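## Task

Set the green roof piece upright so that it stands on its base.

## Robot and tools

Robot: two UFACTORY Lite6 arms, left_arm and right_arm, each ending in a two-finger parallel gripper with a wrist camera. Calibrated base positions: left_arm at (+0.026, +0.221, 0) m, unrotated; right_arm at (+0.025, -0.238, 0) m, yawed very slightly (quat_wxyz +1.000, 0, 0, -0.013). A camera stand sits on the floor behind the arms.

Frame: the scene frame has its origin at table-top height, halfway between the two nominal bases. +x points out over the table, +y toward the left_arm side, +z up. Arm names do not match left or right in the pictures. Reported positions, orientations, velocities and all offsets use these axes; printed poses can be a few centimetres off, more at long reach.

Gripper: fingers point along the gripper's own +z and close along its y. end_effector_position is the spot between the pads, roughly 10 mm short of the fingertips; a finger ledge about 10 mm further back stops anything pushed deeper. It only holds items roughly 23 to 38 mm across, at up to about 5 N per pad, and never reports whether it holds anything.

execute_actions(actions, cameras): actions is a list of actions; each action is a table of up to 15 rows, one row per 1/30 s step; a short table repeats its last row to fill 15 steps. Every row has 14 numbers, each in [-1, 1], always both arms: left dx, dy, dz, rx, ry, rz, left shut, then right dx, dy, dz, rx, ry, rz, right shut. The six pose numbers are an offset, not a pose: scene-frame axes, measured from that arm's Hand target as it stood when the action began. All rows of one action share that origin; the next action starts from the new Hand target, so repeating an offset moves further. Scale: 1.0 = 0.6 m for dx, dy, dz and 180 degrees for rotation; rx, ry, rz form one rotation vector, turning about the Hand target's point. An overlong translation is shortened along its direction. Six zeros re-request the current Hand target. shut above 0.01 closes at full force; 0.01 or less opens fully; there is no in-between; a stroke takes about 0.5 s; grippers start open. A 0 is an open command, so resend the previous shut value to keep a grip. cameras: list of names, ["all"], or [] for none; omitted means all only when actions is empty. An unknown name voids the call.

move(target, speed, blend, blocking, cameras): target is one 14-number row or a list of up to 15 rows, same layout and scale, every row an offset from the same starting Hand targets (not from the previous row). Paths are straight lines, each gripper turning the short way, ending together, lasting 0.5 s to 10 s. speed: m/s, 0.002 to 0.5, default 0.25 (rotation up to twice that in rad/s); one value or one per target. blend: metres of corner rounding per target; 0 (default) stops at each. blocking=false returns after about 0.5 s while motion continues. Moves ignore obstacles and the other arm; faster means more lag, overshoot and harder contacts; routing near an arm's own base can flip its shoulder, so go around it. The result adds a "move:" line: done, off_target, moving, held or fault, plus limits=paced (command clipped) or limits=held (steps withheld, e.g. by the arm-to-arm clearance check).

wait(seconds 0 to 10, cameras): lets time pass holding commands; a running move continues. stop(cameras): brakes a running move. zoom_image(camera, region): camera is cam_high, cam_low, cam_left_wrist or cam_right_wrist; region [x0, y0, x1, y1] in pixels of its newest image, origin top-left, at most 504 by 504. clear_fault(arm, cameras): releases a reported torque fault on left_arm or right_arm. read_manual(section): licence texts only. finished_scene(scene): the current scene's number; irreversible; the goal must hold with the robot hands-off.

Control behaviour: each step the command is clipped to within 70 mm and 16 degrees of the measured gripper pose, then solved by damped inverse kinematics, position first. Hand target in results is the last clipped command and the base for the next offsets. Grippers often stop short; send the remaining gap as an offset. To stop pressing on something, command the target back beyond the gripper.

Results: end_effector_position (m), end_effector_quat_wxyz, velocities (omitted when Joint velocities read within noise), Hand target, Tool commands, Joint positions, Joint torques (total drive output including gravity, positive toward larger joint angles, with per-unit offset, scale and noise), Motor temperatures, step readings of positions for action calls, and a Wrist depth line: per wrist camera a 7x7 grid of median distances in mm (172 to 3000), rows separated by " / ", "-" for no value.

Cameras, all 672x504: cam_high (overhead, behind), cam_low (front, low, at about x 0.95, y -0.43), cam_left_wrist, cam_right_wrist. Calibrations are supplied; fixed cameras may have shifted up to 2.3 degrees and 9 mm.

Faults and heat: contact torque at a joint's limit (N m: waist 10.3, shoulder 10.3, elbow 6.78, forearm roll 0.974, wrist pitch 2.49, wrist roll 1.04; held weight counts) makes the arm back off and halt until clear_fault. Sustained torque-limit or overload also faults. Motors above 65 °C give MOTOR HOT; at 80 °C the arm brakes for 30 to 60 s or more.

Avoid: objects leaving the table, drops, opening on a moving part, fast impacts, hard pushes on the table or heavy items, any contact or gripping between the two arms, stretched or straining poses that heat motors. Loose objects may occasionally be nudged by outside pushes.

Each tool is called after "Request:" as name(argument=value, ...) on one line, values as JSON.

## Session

Request:
execute_actions(actions=[])

Request:
zoom_image(camera="cam_low", region=[160, 200, 420, 320])

Request:
zoom_image(camera="cam_high", region=[280, 80, 480, 280])

Scene clock: 0.00 s.
left_arm: end_effector_position=(+0.4462, -0.0356, +0.1917) end_effector_quat_wxyz=(+0.225, +0.442, -0.474, +0.728) | right_arm: end_effector_position=(+0.4652, -0.4601, +0.1207) end_effector_quat_wxyz=(+0.029, +0.752, +0.144, +0.643)
Joint positions: left_arm=[-0.363 1.23 1.822 0.779 -1.3 0.112] | right_arm=[-0.636 1.353 1.932 2.162 1.027 -2.897]
Joint velocities: within noise
Joint torques (N m): no reading
Motor temperatures (°C): left_arm=[25 28 28 30 27 27] | right_arm=[28 27 27 29 28 27]
Wrist depth (mm): cam_left_wrist=[1553 1882 2257 2199 2008 1862 1723 / 1431 1723 2172 2178 2002 1877 1772 / 1322 1539 1882 2158 2038 1898 1763 / 1205 1408 1694 2145 2020 1924 1799 / 1143 1315 1571 1919 2062 1940 1795 / 1061 1213 1417 1706 2074 1946 1867 / 994 1128 1305 1526 1882 1979 1872] | cam_right_wrist=[1028 1000 976 946 920 892 874 / 1042 1013 985 957 930 908 882 / 1064 1025 1003 974 948 918 895 / 1022 1000 1013 980 959 925 901 / 1098 1058 978 949 956 940 915 / 1110 1084 1046 1011 970 906 899 / 1125 1100 1064 1032 997 968 948]
Hand target: left_arm +0.4462, -0.0356, +0.1917; +0.225, +0.442, -0.474, +0.728 | right_arm +0.4652, -0.4601, +0.1207; +0.029, +0.752, +0.144, +0.643
Tool commands: left_gripper/shut=+0.0 right_gripper/shut=+0.0
camera_calibration:
cam_left_wrist: T_world_to_cam=[[-0.737938, -0.462311, -0.491646, 0.442068], [0.500362, 0.114056, -0.858271, 0.00691109], [0.452863, -0.879352, 0.147157, -0.213463], [0, 0, 0, 1]] pos_world=[0.41943, 0.0158758, 0.254685]
cam_right_wrist: T_world_to_cam=[[0.215233, -0.949301, 0.229133, -0.526301], [-0.127356, -0.259914, -0.957197, 0.121656], [0.968223, 0.176839, -0.176841, -0.300977], [0, 0, 0, 1]] pos_world=[0.420184, -0.414774, 0.183817]

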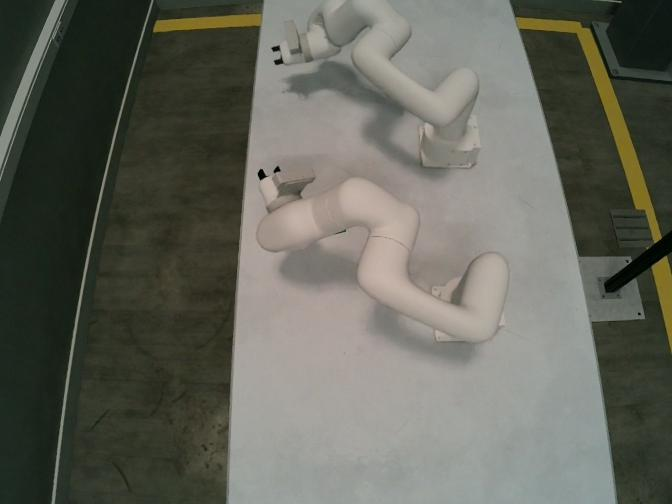

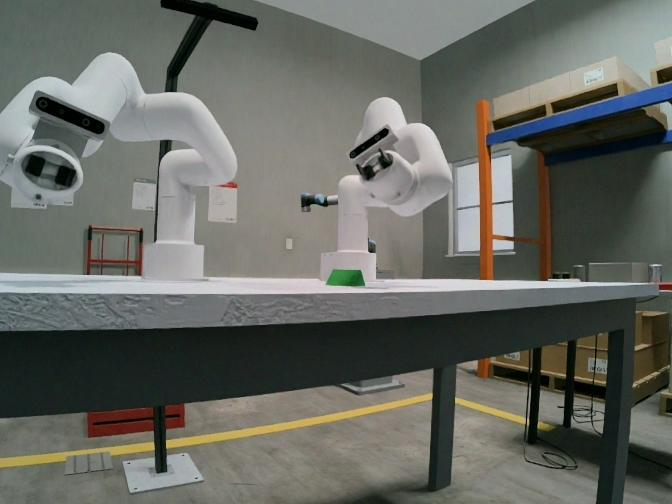

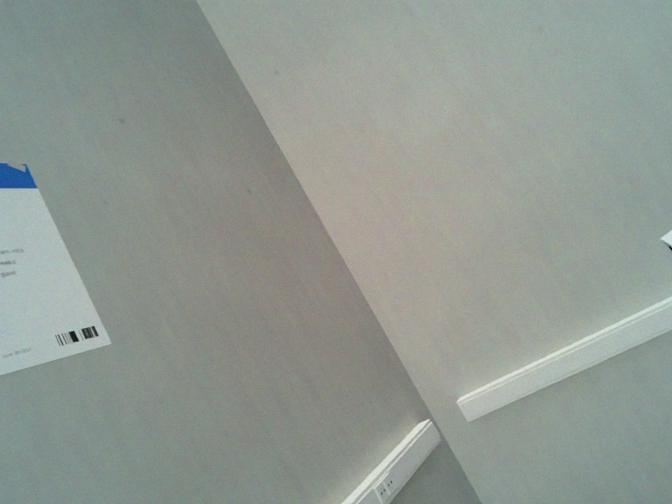

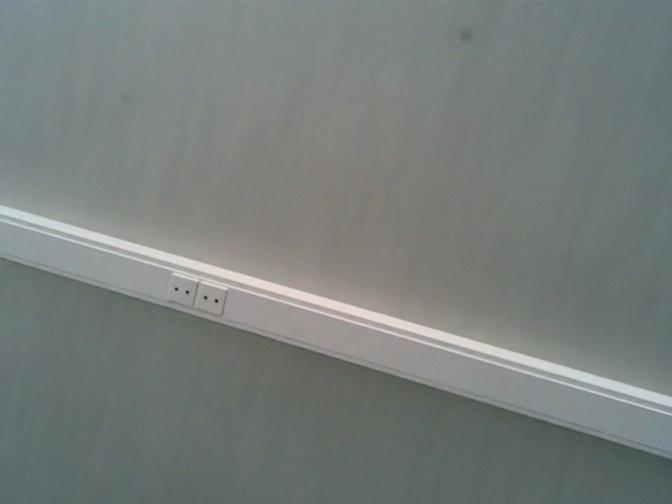

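Scaled by 1.938 from the camera's 672x504 image, which has a finer 960x720 frame.

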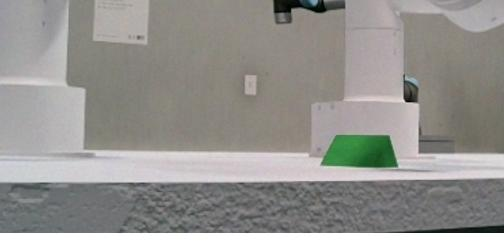

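Scaled by 2.520 from the camera's 672x504 image, which has a finer 960x720 frame.

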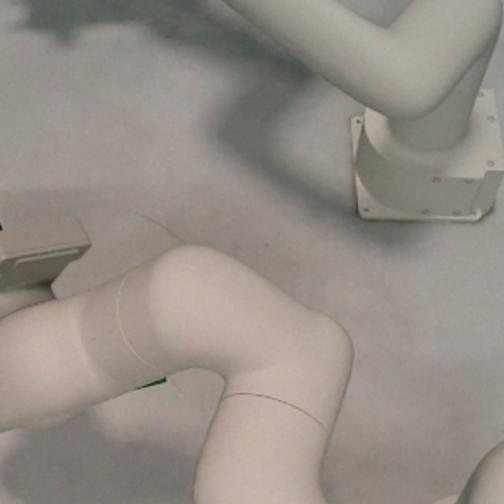

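Request:
move(target=[-0.327,0.209,0.08,0.496,0.240,0,0, 0,0,0,0,0,0,0], speed=0.3, cameras=["cam_high","cam_low","cam_left_wrist"])

Request:
zoom_image(camera="cam_low", region=[290, 240, 400, 310])

Scene clock: 9.73 s.
left_arm: end_effector_position=(+0.2500, +0.0898, +0.2397) end_effector_quat_wxyz=(+0.000, +0.682, -0.731, +0.001) | right_arm: end_effector_position=(+0.4652, -0.4601, +0.1207) end_effector_quat_wxyz=(+0.029, +0.752, +0.144, +0.643)
Joint positions: left_arm=[-0.53 0.128 1.048 3.141 -0.918 -2.03] | right_arm=[-0.636 1.353 1.932 2.162 1.027 -2.897]
Joint torques (N m): left_arm=[-3.37 -9.46 11.77 -0.36 -0.06 -0.04] | right_arm=[-0.21 -13.77 7.58 0.2 0.73 0.02]
Wrist depth (mm): cam_left_wrist=[284 284 284 284 284 284 284 / 285 284 284 284 285 285 284 / 285 285 279 285 285 284 284 / 285 285 284 285 285 285 285 / 286 286 286 286 285 285 285 / 287 286 286 286 286 285 285 / 286 286 286 286 285 286 285] | cam_right_wrist=[1034 1011 969 944 922 895 870 / 1045 1019 987 956 926 904 882 / 1061 1029 1003 973 946 912 899 / 1023 1005 1014 984 958 926 903 / 1093 1059 976 952 956 937 915 / 1117 1071 1051 1013 980 906 893 / 1126 1089 1063 1034 1000 969 944]
Hand target: left_arm +0.2500, +0.0898, +0.2397; +0.000, +0.682, -0.731, +0.001 | right_arm +0.4652, -0.4601, +0.1207; +0.029, +0.752, +0.144, +0.643
Off the commanded pose: left_arm 0.000 m, 0 deg | right_arm 0.000 m, 0 deg.
move: done
camera_calibration:
cam_left_wrist: T_world_to_cam=[[-0.997184, 0.0734588, -0.0150696, 0.281332], [0.0730996, 0.997056, 0.0231456, -0.051769], [0.0167255, 0.0219789, -0.999619, 0.28159], [0, 0, 0, 1]] pos_world=[0.279615, 0.0247612, 0.286921]
Images, in order (width x height): cam_high 672x504, cam_low 672x504, cam_left_wrist 672x504.

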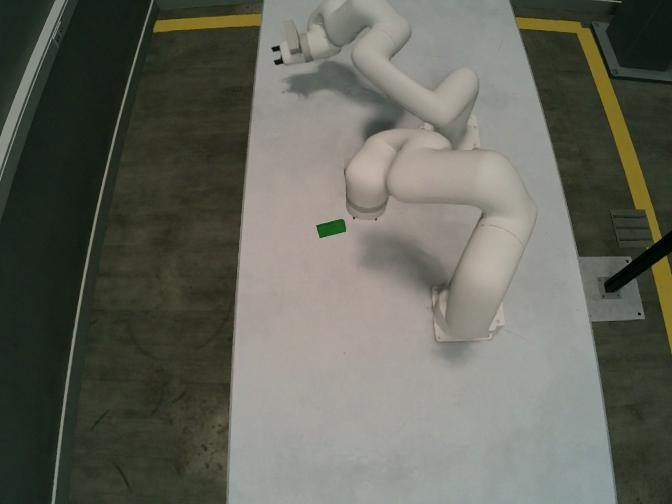

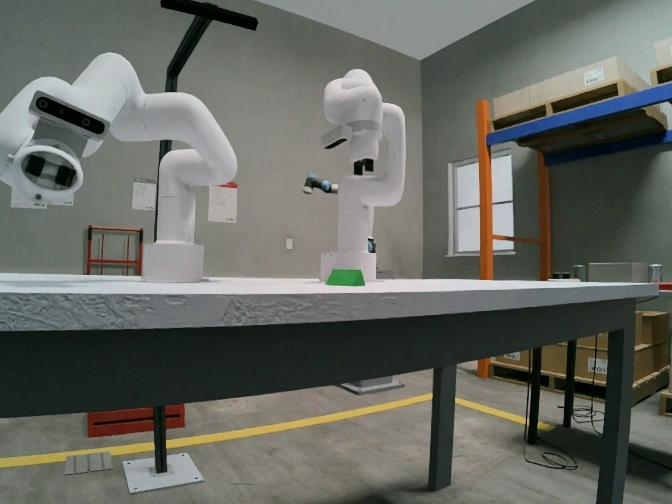

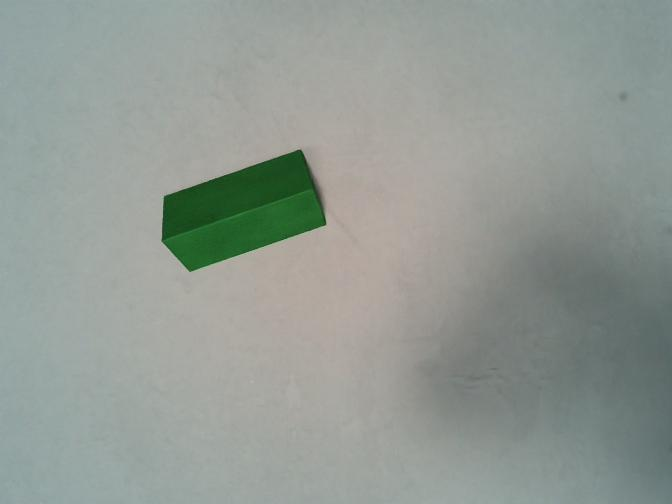

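Scaled by 4.582 from the camera's 672x504 image, which has a finer 960x720 frame.

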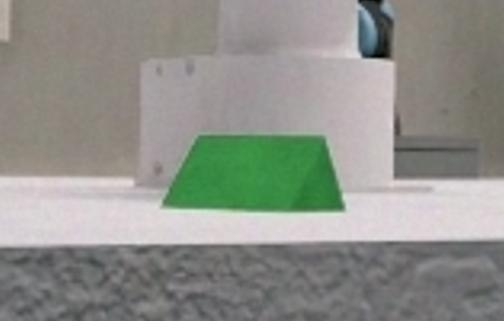

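Request:
zoom_image(camera="cam_left_wrist", region=[140, 130, 350, 290])

Scaled by 2.400 from the camera's 672x504 image, which has a finer 960x720 frame.

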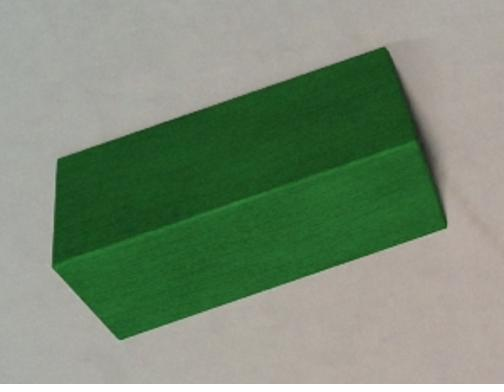

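Request:
move(target=[0.0905,-0.136,-0.2745,-0.0688,-0.0492,-0.2269,0, 0,0,0,0,0,0,0], speed=0.25, cameras=["cam_high","cam_low"])

Request:
zoom_image(camera="cam_low", region=[290, 200, 410, 300])

Request:
zoom_image(camera="cam_high", region=[280, 160, 400, 260])

Scene clock: 116.63 s.
left_arm: end_effector_position=(+0.3042, +0.0082, +0.0749) end_effector_quat_wxyz=(-0.017, -0.379, +0.916, -0.129) | right_arm: end_effector_position=(+0.4652, -0.4601, +0.1207) end_effector_quat_wxyz=(+0.029, +0.752, +0.144, +0.643)
Joint positions: left_arm=[-0.588 0.851 1.276 2.486 -0.283 -0.752] | right_arm=[-0.636 1.353 1.932 2.162 1.027 -2.897]
Joint torques (N m): left_arm=[3.59 -14.38 5.35 -0.3 0.01 0.02] | right_arm=[-0.02 -13.83 7.6 0.2 0.74 0.02]
Motor temperatures (°C): left_arm=[25 30 36 31 27 27] | right_arm=[28 35 33 29 28 27]
Wrist depth (mm): cam_left_wrist=[- - - - - - - / - - - - - - - / - - - - - - - / - - - - - - - / - - - - - - - / - - - - - - - / - - - - - - -] | cam_right_wrist=[1025 1003 972 946 922 894 875 / 1043 1019 984 954 926 904 881 / 1063 1032 1008 970 944 916 897 / 1020 1008 1014 983 954 930 897 / 1096 1064 978 954 965 943 915 / 1100 1071 1042 1025 976 899 901 / 1130 1100 1059 1029 998 973 941]
Hand target: left_arm +0.3043, +0.0082, +0.0750; -0.017, -0.379, +0.916, -0.129 | right_arm +0.4652, -0.4601, +0.1207; +0.029, +0.752, +0.144, +0.643
Off the commanded pose: left_arm 0.000 m, 0 deg | right_arm 0.000 m, 0 deg.
move: done
Images, in order (width x height): cam_high 672x504, cam_low 672x504.

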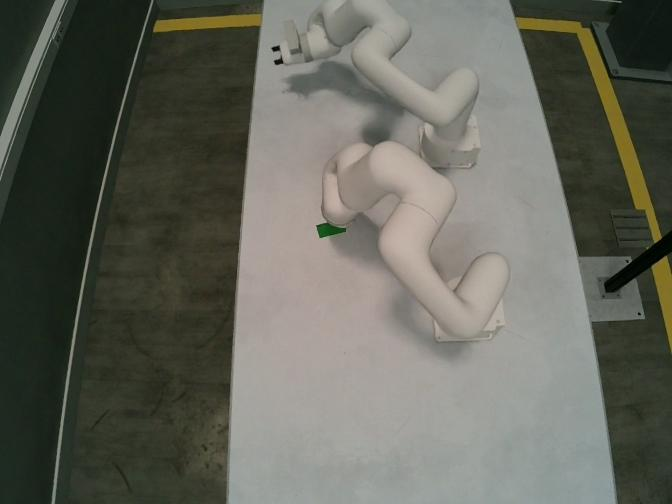

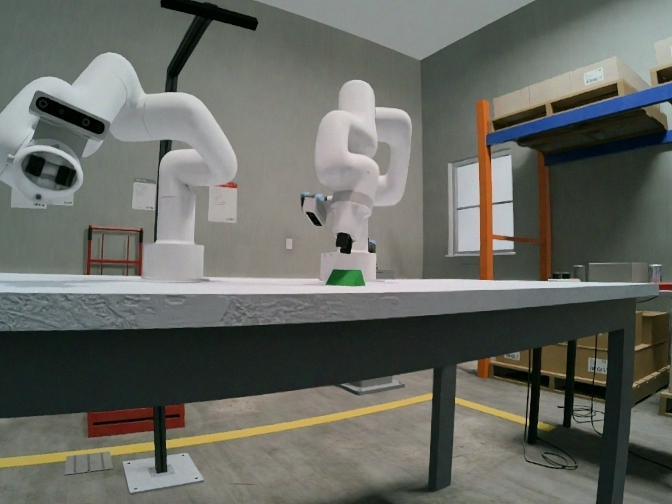

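Scaled by 4.200 from the camera's 672x504 image, which has a finer 960x720 frame.

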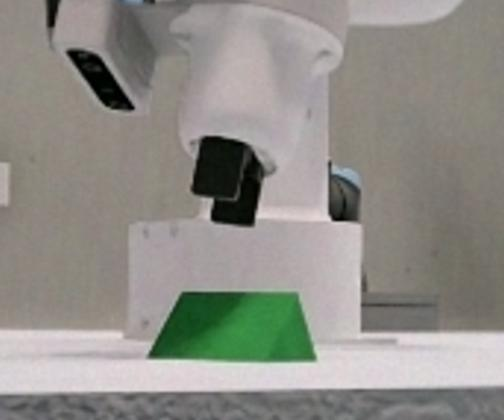

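Scaled by 4.200 from the camera's 672x504 image, which has a finer 960x720 frame.

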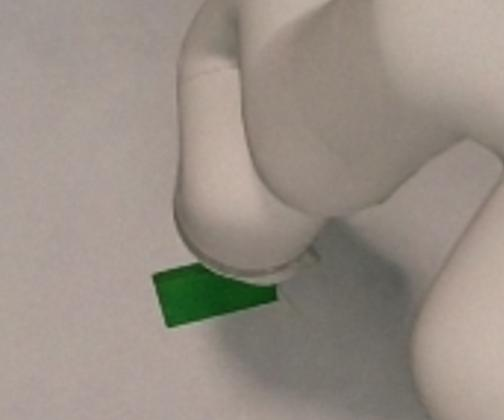

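Request:
move(target=[0.0013,-0.0048,-0.0645,0,0,0,0, 0,0,0,0,0,0,0], speed=0.1, cameras=["cam_low"])

Request:
zoom_image(camera="cam_low", region=[310, 240, 390, 300])

Scene clock: 120.37 s.
left_arm: end_effector_position=(+0.3051, +0.0053, +0.0363) end_effector_quat_wxyz=(-0.017, -0.379, +0.916, -0.129) | right_arm: end_effector_position=(+0.4652, -0.4601, +0.1207) end_effector_quat_wxyz=(+0.029, +0.752, +0.144, +0.643)
Joint positions: left_arm=[-0.594 1.001 1.338 2.244 -0.218 -0.508] | right_arm=[-0.636 1.353 1.932 2.162 1.027 -2.897]
Joint torques (N m): left_arm=[3.39 -9.8 4.57 -0.21 0.04 0.03] | right_arm=[0.05 -13.72 7.56 0.2 0.73 0.02]
Wrist depth (mm): cam_left_wrist=[- - - - - - - / - - - - - - - / - - - - - - - / - - - - - - - / - - - - - - - / - - - - - - - / - - - - - - -] | cam_right_wrist=[1029 1010 973 952 921 894 872 / 1045 1011 987 952 924 902 885 / 1067 1032 1010 968 946 915 896 / 1020 1005 1008 987 959 935 907 / 1094 1058 973 950 961 940 915 / 1119 1072 1048 1016 981 900 899 / 1123 1091 1066 1031 1003 965 939]
Hand target: left_arm +0.3050, +0.0053, +0.0363; -0.017, -0.379, +0.916, -0.129 | right_arm +0.4652, -0.4601, +0.1207; +0.029, +0.752, +0.144, +0.643
Off the commanded pose: left_arm 0.000 m, 0 deg | right_arm 0.000 m, 0 deg.
move: done
Images, in order (width x height): cam_low 672x504.

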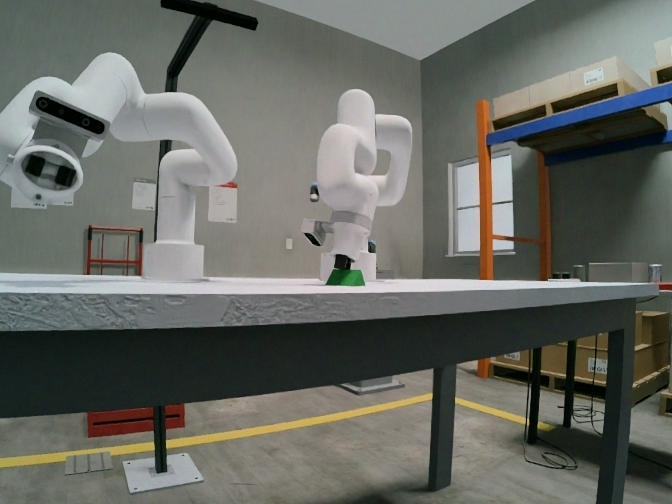

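Scaled by 6.300 from the camera's 672x504 image, which has a finer 960x720 frame.

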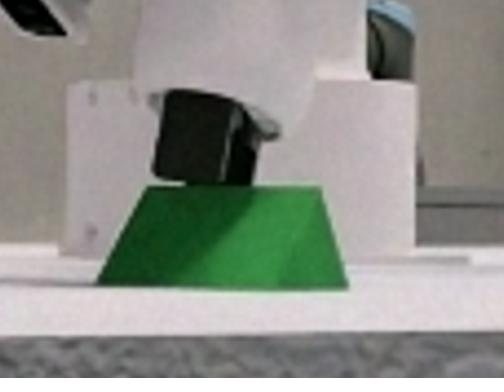

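Request:
execute_actions(actions=[[[0,0,0,0,0,0,1,0,0,0,0,0,0,0]],[[0,0,0,0,0,0,1,0,0,0,0,0,0,0]]], cameras=["cam_low","cam_high"])

Request:
zoom_image(camera="cam_low", region=[310, 240, 390, 300])

Scene clock: 123.23 s.
left_arm: end_effector_position=(+0.3050, +0.0053, +0.0363) end_effector_quat_wxyz=(-0.017, -0.379, +0.916, -0.129) | right_arm: end_effector_position=(+0.4652, -0.4601, +0.1207) end_effector_quat_wxyz=(+0.029, +0.752, +0.144, +0.643)
Joint positions: left_arm=[-0.594 1.001 1.337 2.242 -0.218 -0.506] | right_arm=[-0.636 1.353 1.932 2.162 1.027 -2.897]
Joint torques (N m): left_arm=[3.56 -13.5 4.65 -0.22 0.04 0.02] | right_arm=[-0.12 -13.74 7.56 0.2 0.74 0.02]
Wrist depth (mm): cam_left_wrist=[- - - - - - - / - - - - - - - / - - - - - - - / - - - - - - - / - - - - - - - / - - - - - - - / - - - - - - -] | cam_right_wrist=[1032 1007 970 948 922 893 872 / 1045 1014 981 959 932 906 885 / 1059 1028 1001 973 949 919 899 / 1022 1001 1014 988 959 925 904 / 1093 1054 980 952 957 944 919 / 1105 1079 1046 1011 974 901 899 / 1128 1094 1066 1023 997 966 940]
Hand target: left_arm +0.3050, +0.0053, +0.0363; -0.017, -0.379, +0.916, -0.129 | right_arm +0.4652, -0.4601, +0.1207; +0.029, +0.752, +0.144, +0.643
Off the commanded pose: left_arm 0.000 m, 0 deg | right_arm 0.000 m, 0 deg.
Step readings (end_effector_position of left_arm | right_arm):
0: (+0.3051, +0.0053, +0.0363) | (+0.4652, -0.4601, +0.1207)
1: (+0.3051, +0.0053, +0.0363) | (+0.4652, -0.4601, +0.1207)
2: (+0.3050, +0.0053, +0.0363) | (+0.4652, -0.4601, +0.1207)
4: (+0.3050, +0.0053, +0.0363) | (+0.4652, -0.4601, +0.1207)
8: (+0.3050, +0.0053, +0.0363) | (+0.4652, -0.4601, +0.1207)
15: (+0.3050, +0.0053, +0.0363) | (+0.4652, -0.4601, +0.1207)
16: (+0.3050, +0.0053, +0.0363) | (+0.4652, -0.4601, +0.1207)
17: (+0.3050, +0.0053, +0.0363) | (+0.4652, -0.4601, +0.1207)
19: (+0.3050, +0.0053, +0.0363) | (+0.4652, -0.4601, +0.1207)
23: (+0.3050, +0.0053, +0.0363) | (+0.4652, -0.4601, +0.1207)
30: (+0.3050, +0.0053, +0.0363) | (+0.4652, -0.4601, +0.1207)
Images, in order (width x height): cam_high 672x504, cam_low 672x504.

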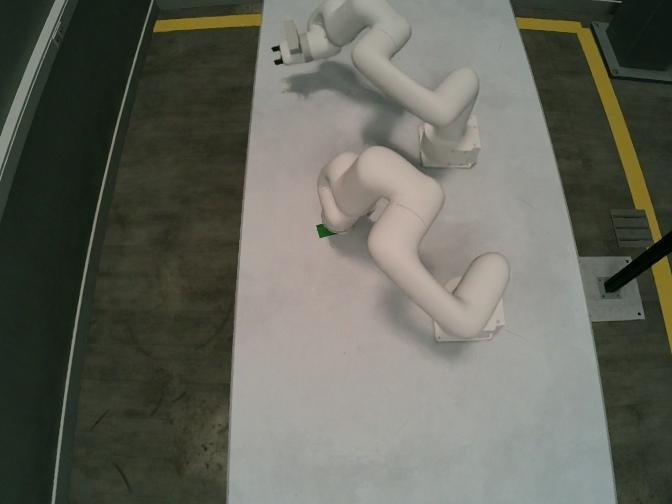

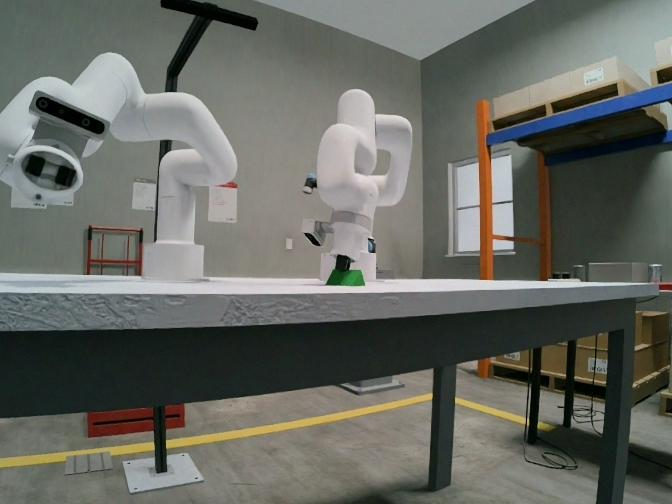

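Scaled by 6.300 from the camera's 672x504 image, which has a finer 960x720 frame.

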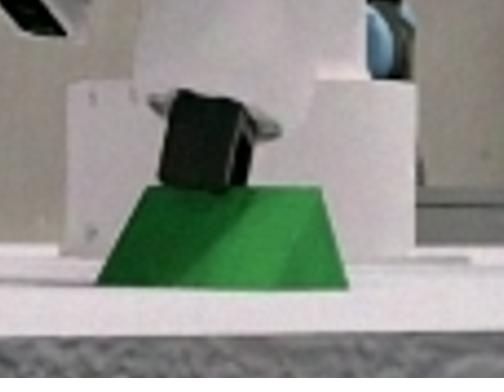

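Request:
move(target=[[-0.0010,0.0037,0,0,0,0,1,0,0,0,0,0,0,0],[-0.0033,0.0123,0.003,-0.02415,-0.00645,0,1,0,0,0,0,0,0,0],[-0.0057,0.0214,0.0045,-0.0483,-0.0129,0,1,0,0,0,0,0,0,0]], speed=0.04, blend=[0.002,0.002,0], cameras=["cam_low","cam_high"])

Request:
zoom_image(camera="cam_low", region=[310, 240, 390, 300])

Request:
zoom_image(camera="cam_high", region=[280, 160, 400, 260])

Scene clock: 130.03 s.
left_arm: end_effector_position=(+0.3016, +0.0182, +0.0390) end_effector_quat_wxyz=(-0.027, -0.374, +0.904, -0.206) | right_arm: end_effector_position=(+0.4652, -0.4601, +0.1207) end_effector_quat_wxyz=(+0.029, +0.752, +0.144, +0.643)
Joint positions: left_arm=[-0.521 0.944 1.189 1.376 -0.298 0.424] | right_arm=[-0.636 1.353 1.932 2.162 1.027 -2.897]
Joint torques (N m): left_arm=[3.41 -13.84 4.71 -0.12 -0.31 0.01] | right_arm=[0.02 -13.92 7.53 0.2 0.74 0.02]
Wrist depth (mm): cam_left_wrist=[- - - - - - - / - - - - - - - / - - - - - - - / - - - - - - - / - - - - - - - / - - - - - - - / - - - - - - -] | cam_right_wrist=[1028 1005 980 944 922 895 871 / 1034 1014 988 959 934 906 881 / 1067 1031 1005 973 948 920 893 / 1019 998 1010 984 954 926 904 / 1098 1053 984 953 956 941 918 / 1105 1082 1043 1014 976 903 897 / 1132 1089 1064 1028 1001 968 946]
Hand target: left_arm +0.3016, +0.0182, +0.0390; -0.027, -0.374, +0.904, -0.206 | right_arm +0.4652, -0.4601, +0.1207; +0.029, +0.752, +0.144, +0.643
Off the commanded pose: left_arm 0.000 m, 0 deg | right_arm 0.000 m, 0 deg.
move: done; blend cut to 0.0011 m at target 1
Images, in order (width x height): cam_high 672x504, cam_low 672x504.

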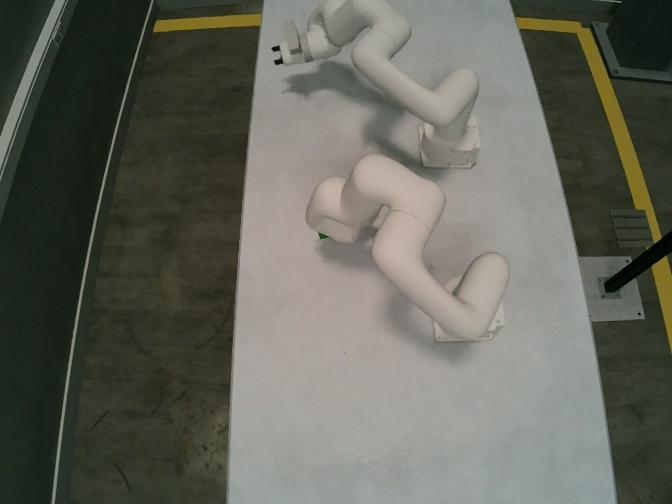

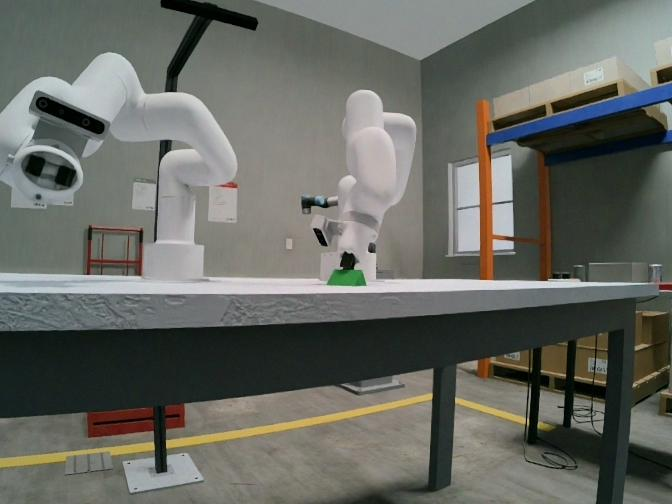

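Scaled by 6.300 from the camera's 672x504 image, which has a finer 960x720 frame.

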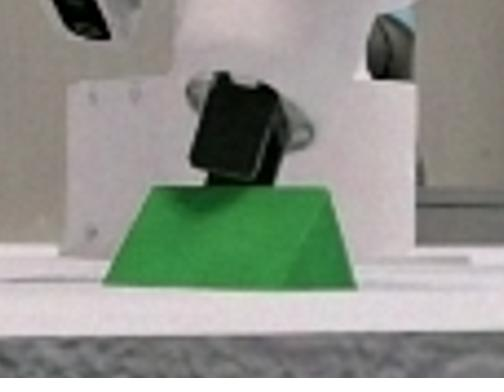

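Scaled by 4.200 from the camera's 672x504 image, which has a finer 960x720 frame.

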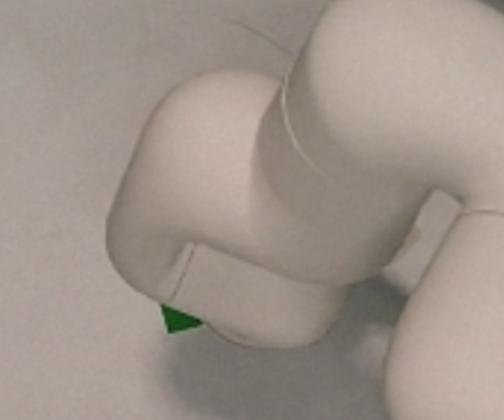

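Request:
move(target=[[0,0,0.075,0,0,0,1,0,0,0,0,0,0,0],[-0.0103,-0.0187,0.0767,0.1529,-0.1507,0.0205,0,0,0,0,0,0,0,0]], speed=0.25, blend=[0.01,0], cameras=["cam_low","cam_high","cam_left_wrist"])

Request:
zoom_image(camera="cam_low", region=[300, 210, 400, 300])

Request:
zoom_image(camera="cam_high", region=[280, 180, 400, 270])

Scene clock: 218.57 s.
left_arm: end_effector_position=(+0.2954, +0.0069, +0.0850) end_effector_quat_wxyz=(+0.279, -0.339, +0.896, -0.069) | right_arm: end_effector_position=(+0.4652, -0.4601, +0.1207) end_effector_quat_wxyz=(+0.029, +0.752, +0.144, +0.643)
Joint positions: left_arm=[-0.848 0.789 1.113 1.637 0.472 0.011] | right_arm=[-0.636 1.353 1.932 2.162 1.027 -2.897]
Joint torques (N m): left_arm=[-3.68 -9.13 9.98 0.02 0.27 -0.06] | right_arm=[0.04 -13.66 7.44 0.2 0.73 0.02]
Motor temperatures (°C): left_arm=[25 32 30 30 27 27] | right_arm=[28 35 33 29 28 27]
Wrist depth (mm): cam_left_wrist=[- - - - - - - / - - - - - - - / - - - - - - - / - - - - - - - / - - - - - - - / 180 - - - - - - / 195 180 - - - - -] | cam_right_wrist=[1028 1003 976 945 918 892 871 / 1042 1025 991 959 934 903 884 / 1059 1031 1005 974 944 916 894 / 1025 1000 1005 984 958 930 909 / 1089 1059 976 952 958 941 914 / 1114 1069 1048 1011 978 903 895 / 1130 1096 1058 1034 998 966 943]
Hand target: left_arm +0.2954, +0.0069, +0.0850; +0.279, -0.339, +0.896, -0.069 | right_arm +0.4652, -0.4601, +0.1207; +0.029, +0.752, +0.144, +0.643
Off the commanded pose: left_arm 0.000 m, 0 deg | right_arm 0.000 m, 0 deg.
move: done
camera_calibration:
cam_left_wrist: T_world_to_cam=[[-0.559804, 0.763143, -0.322851, 0.222609], [0.602388, 0.642342, 0.473841, -0.161109], [0.568989, 0.0707767, -0.819293, -0.0508725], [0, 0, 0, 1]] pos_world=[0.250613, -0.0627947, 0.10653]
Images, in order (width x height): cam_high 672x504, cam_low 672x504, cam_left_wrist 672x504.

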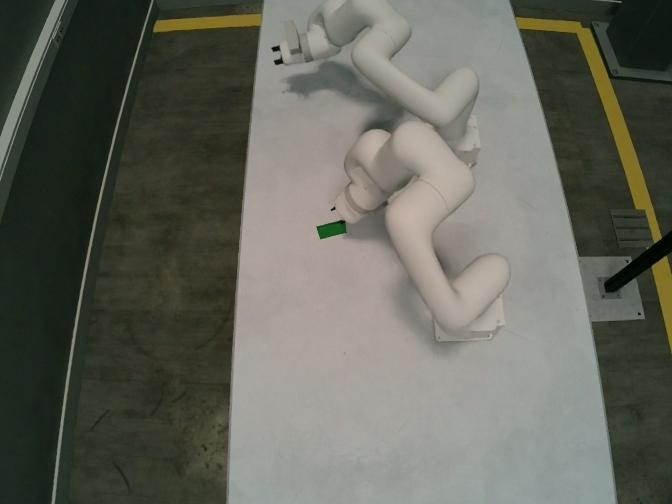

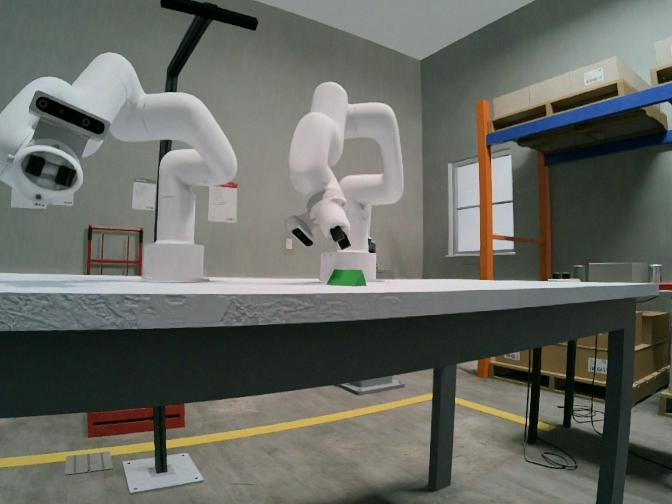

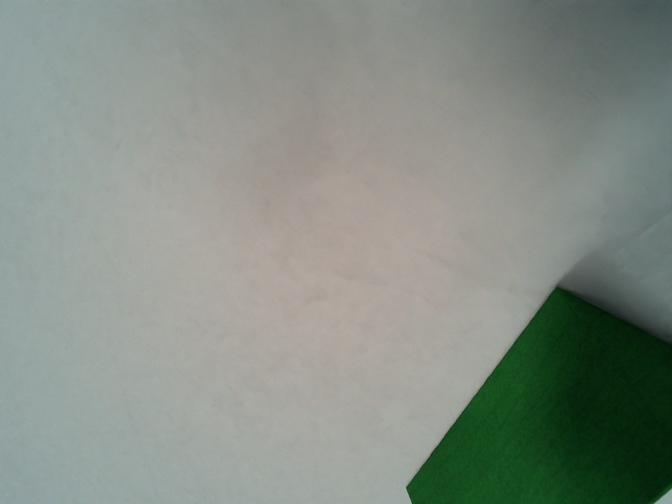

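Scaled by 5.040 from the camera's 672x504 image, which has a finer 960x720 frame.

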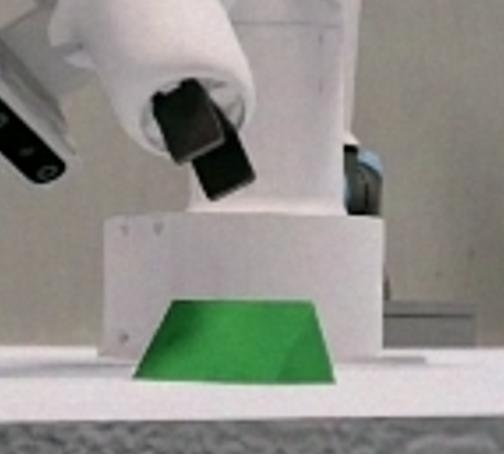

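Scaled by 4.200 from the camera's 672x504 image, which has a finer 960x720 frame.

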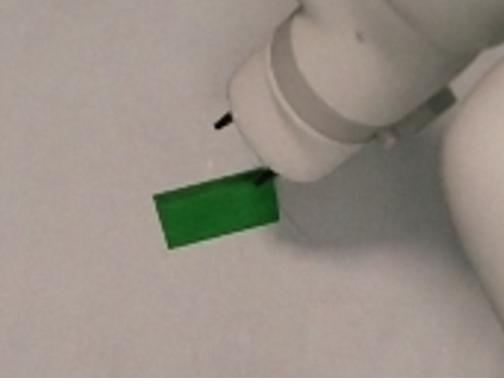

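Request:
move(target=[0.0006,-0.0024,-0.0943,0,0,0,0,0,0,0,0,0,0,0], speed=0.08, cameras=["cam_low","cam_high"])

Scene clock: 232.30 s.
left_arm: end_effector_position=(+0.2958, +0.0055, +0.0284) end_effector_quat_wxyz=(+0.279, -0.339, +0.896, -0.069) | right_arm: end_effector_position=(+0.4652, -0.4601, +0.1207) end_effector_quat_wxyz=(+0.029, +0.752, +0.144, +0.643)
Joint positions: left_arm=[-0.851 1.023 1.208 1.894 0.5 -0.282] | right_arm=[-0.636 1.353 1.932 2.162 1.027 -2.897]
Joint torques (N m): left_arm=[1.69 -9.66 9.1 0.09 0.33 -0.04] | right_arm=[0.09 -13.65 7.36 0.19 0.74 0.02]
Wrist depth (mm): cam_left_wrist=[- - - - - - - / - - - - - - - / - - - - - - - / - - - - - - - / - - - - - - - / - - - - - - - / - - - - - - -] | cam_right_wrist=[1031 998 973 945 922 893 870 / 1042 1017 992 956 929 908 881 / 1059 1036 1007 978 948 916 896 / 1022 1007 1010 977 961 924 900 / 1093 1061 977 953 958 936 916 / 1114 1082 1046 1011 981 902 896 / 1125 1098 1069 1034 998 970 941]
Hand target: left_arm +0.2958, +0.0055, +0.0284; +0.279, -0.339, +0.896, -0.069 | right_arm +0.4652, -0.4601, +0.1207; +0.029, +0.752, +0.144, +0.643
Off the commanded pose: left_arm 0.000 m, 0 deg | right_arm 0.000 m, 0 deg.
move: done
Images, in order (width x height): cam_high 672x504, cam_low 672x504.

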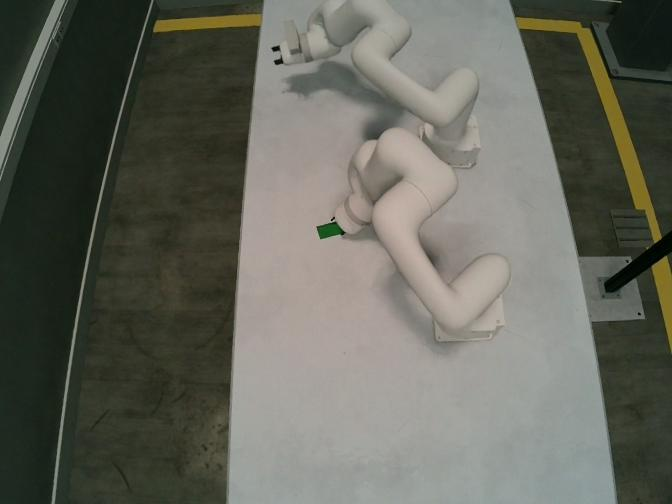

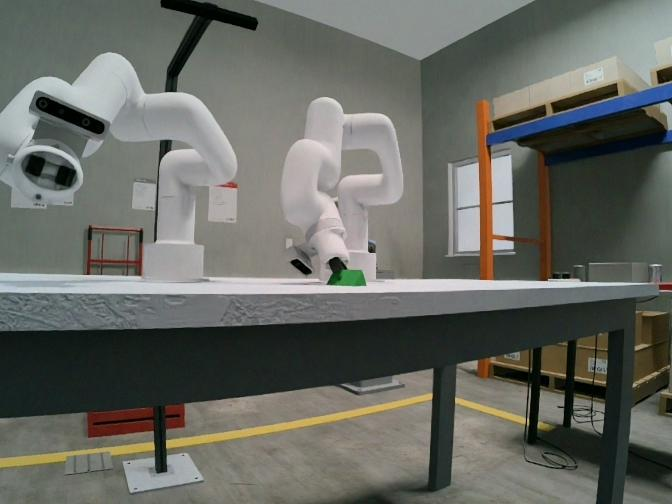

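Request:
zoom_image(camera="cam_low", region=[300, 230, 400, 305])

Request:
zoom_image(camera="cam_high", region=[290, 180, 400, 260])

Scaled by 5.040 from the camera's 672x504 image, which has a finer 960x720 frame.

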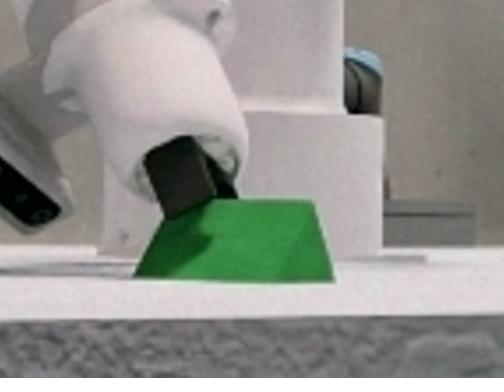

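Scaled by 4.582 from the camera's 672x504 image, which has a finer 960x720 frame.

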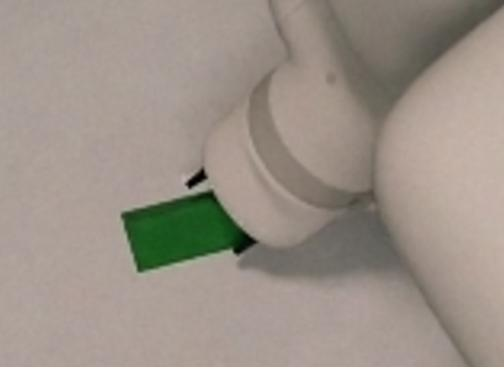

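Request:
execute_actions(actions=[[[0,0,0,0,0,0,1,0,0,0,0,0,0,0]],[[0,0,0,0,0,0,1,0,0,0,0,0,0,0]]], cameras=["cam_low","cam_high"])

Request:
zoom_image(camera="cam_low", region=[300, 230, 400, 305])

Request:
zoom_image(camera="cam_high", region=[290, 180, 400, 260])

Scene clock: 235.17 s.
left_arm: end_effector_position=(+0.2958, +0.0055, +0.0284) end_effector_quat_wxyz=(+0.279, -0.339, +0.896, -0.069) | right_arm: end_effector_position=(+0.4652, -0.4601, +0.1207) end_effector_quat_wxyz=(+0.029, +0.752, +0.144, +0.643)
Joint positions: left_arm=[-0.85 1.023 1.208 1.894 0.5 -0.282] | right_arm=[-0.636 1.353 1.932 2.162 1.027 -2.897]
Joint torques (N m): left_arm=[3.29 -9.36 8.84 0.09 0.31 -0.05] | right_arm=[-0.03 -13.74 7.32 0.2 0.74 0.02]
Wrist depth (mm): cam_left_wrist=[- - - - - - - / - - - - - - - / - - - - - - - / - - - - - - - / - - - - - - - / - - - - - - - / - - - - - - -] | cam_right_wrist=[1028 1000 974 949 916 893 872 / 1045 1011 987 962 925 903 882 / 1066 1028 1004 974 945 920 896 / 1019 1001 1011 991 952 926 904 / 1091 1056 983 952 958 941 918 / 1103 1077 1046 1016 978 900 897 / 1126 1094 1063 1034 998 966 941]
Hand target: left_arm +0.2958, +0.0055, +0.0284; +0.279, -0.339, +0.896, -0.069 | right_arm +0.4652, -0.4601, +0.1207; +0.029, +0.752, +0.144, +0.643
Off the commanded pose: left_arm 0.000 m, 0 deg | right_arm 0.000 m, 0 deg.
Step readings (end_effector_position of left_arm | right_arm):
0: (+0.2958, +0.0055, +0.0284) | (+0.4652, -0.4601, +0.1207)
1: (+0.2958, +0.0055, +0.0284) | (+0.4652, -0.4601, +0.1207)
2: (+0.2958, +0.0055, +0.0284) | (+0.4652, -0.4601, +0.1207)
4: (+0.2958, +0.0055, +0.0284) | (+0.4652, -0.4601, +0.1207)
8: (+0.2958, +0.0055, +0.0284) | (+0.4652, -0.4601, +0.1207)
15: (+0.2958, +0.0055, +0.0284) | (+0.4652, -0.4601, +0.1207)
16: (+0.2958, +0.0055, +0.0284) | (+0.4652, -0.4601, +0.1207)
17: (+0.2958, +0.0055, +0.0284) | (+0.4652, -0.4601, +0.1207)
19: (+0.2958, +0.0055, +0.0284) | (+0.4652, -0.4601, +0.1207)
23: (+0.2958, +0.0055, +0.0284) | (+0.4652, -0.4601, +0.1207)
30: (+0.2958, +0.0055, +0.0284) | (+0.4652, -0.4601, +0.1207)
Images, in order (width x height): cam_high 672x504, cam_low 672x504.

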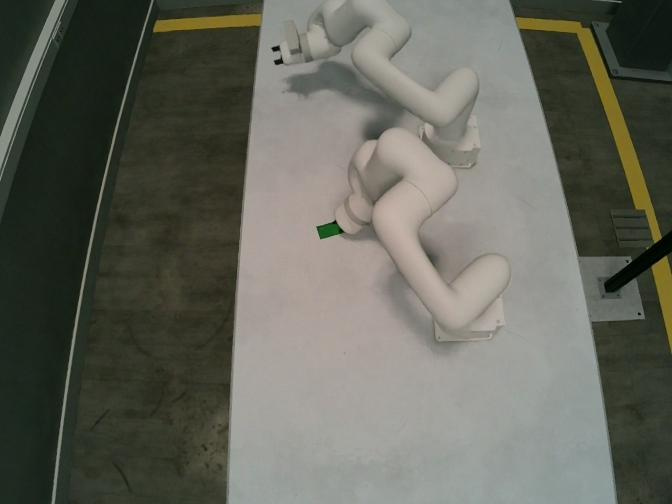

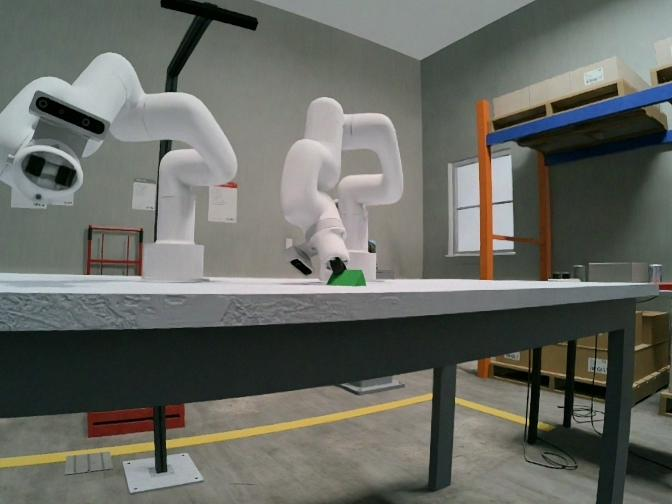

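Scaled by 5.040 from the camera's 672x504 image, which has a finer 960x720 frame.

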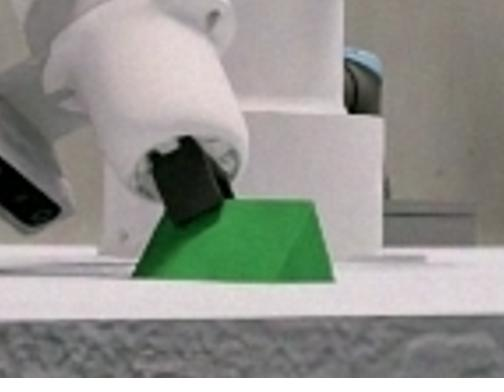

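Scaled by 4.582 from the camera's 672x504 image, which has a finer 960x720 frame.

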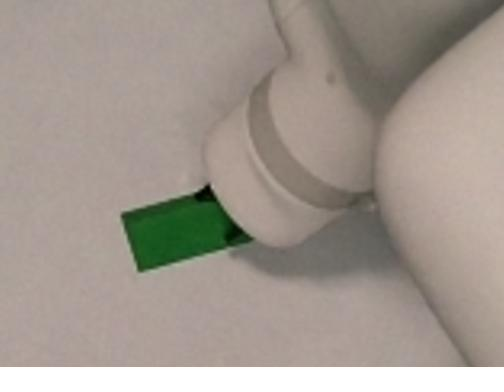

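Request:
move(target=[[-0.00203,0.00762,0.0022,-0.0537,-0.0143,0,1,0,0,0,0,0,0,0],[-0.00414,0.0155,0.0030,-0.1073,-0.0287,0,1,0,0,0,0,0,0,0]], speed=0.05, blend=0.002, cameras=["cam_low","cam_high"])

Request:
zoom_image(camera="cam_low", region=[300, 230, 400, 305])

Request:
zoom_image(camera="cam_high", region=[290, 180, 400, 260])

Scene clock: 240.37 s.
left_arm: end_effector_position=(+0.2933, +0.0148, +0.0302) end_effector_quat_wxyz=(+0.258, -0.378, +0.858, -0.233) | right_arm: end_effector_position=(+0.4652, -0.4601, +0.1207) end_effector_quat_wxyz=(+0.029, +0.752, +0.144, +0.643)
Joint positions: left_arm=[-0.769 0.967 0.99 2.681 0.69 -1.135] | right_arm=[-0.636 1.353 1.932 2.162 1.027 -2.897]
Joint torques (N m): left_arm=[3.37 -12.84 2.86 0.07 0.42 -0.08] | right_arm=[-0.04 -13.73 7.38 0.2 0.74 0.02]
Wrist depth (mm): cam_left_wrist=[- - - - - - - / - - - - - - - / - - - - - - - / - - - - - - - / - - - - - - - / - - - - - - - / 182 - - - - - -] | cam_right_wrist=[1031 1000 978 952 920 896 876 / 1045 1011 987 962 927 903 882 / 1067 1036 1005 966 940 915 895 / 1028 1004 1010 987 956 929 901 / 1093 1059 980 950 961 937 919 / 1100 1077 1046 1016 978 901 897 / 1132 1093 1071 1034 997 970 936]
Hand target: left_arm +0.2933, +0.0148, +0.0302; +0.258, -0.378, +0.858, -0.233 | right_arm +0.4652, -0.4601, +0.1207; +0.029, +0.752, +0.144, +0.643
Off the commanded pose: left_arm 0.000 m, 0 deg | right_arm 0.000 m, 0 deg.
move: done
Images, in order (width x height): cam_high 672x504, cam_low 672x504.

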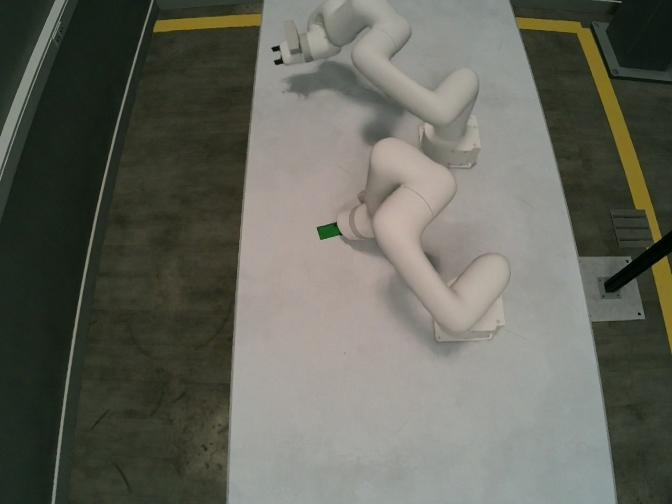

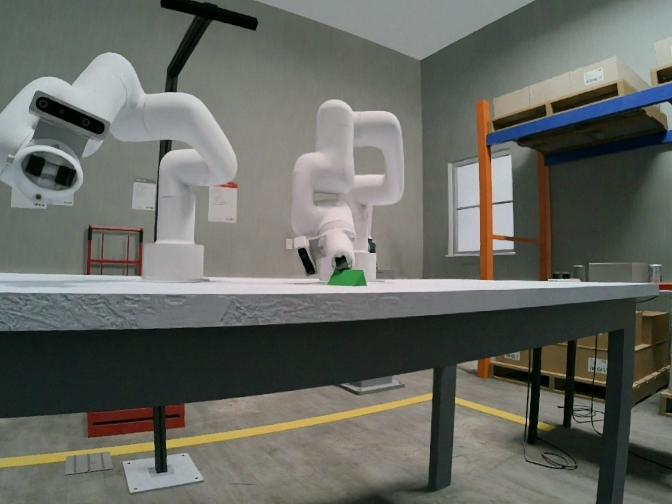

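Scaled by 5.040 from the camera's 672x504 image, which has a finer 960x720 frame.

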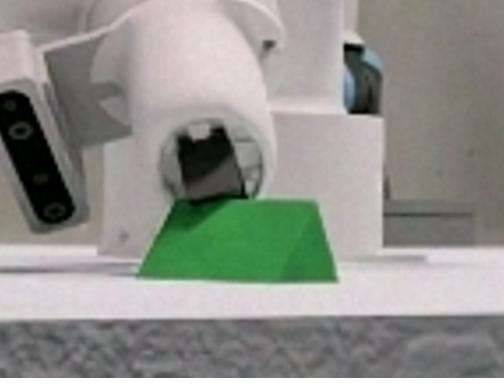

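Scaled by 4.582 from the camera's 672x504 image, which has a finer 960x720 frame.

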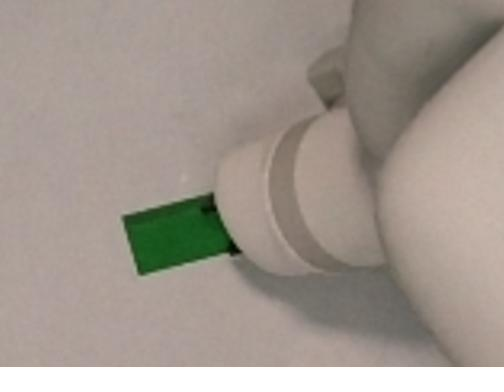

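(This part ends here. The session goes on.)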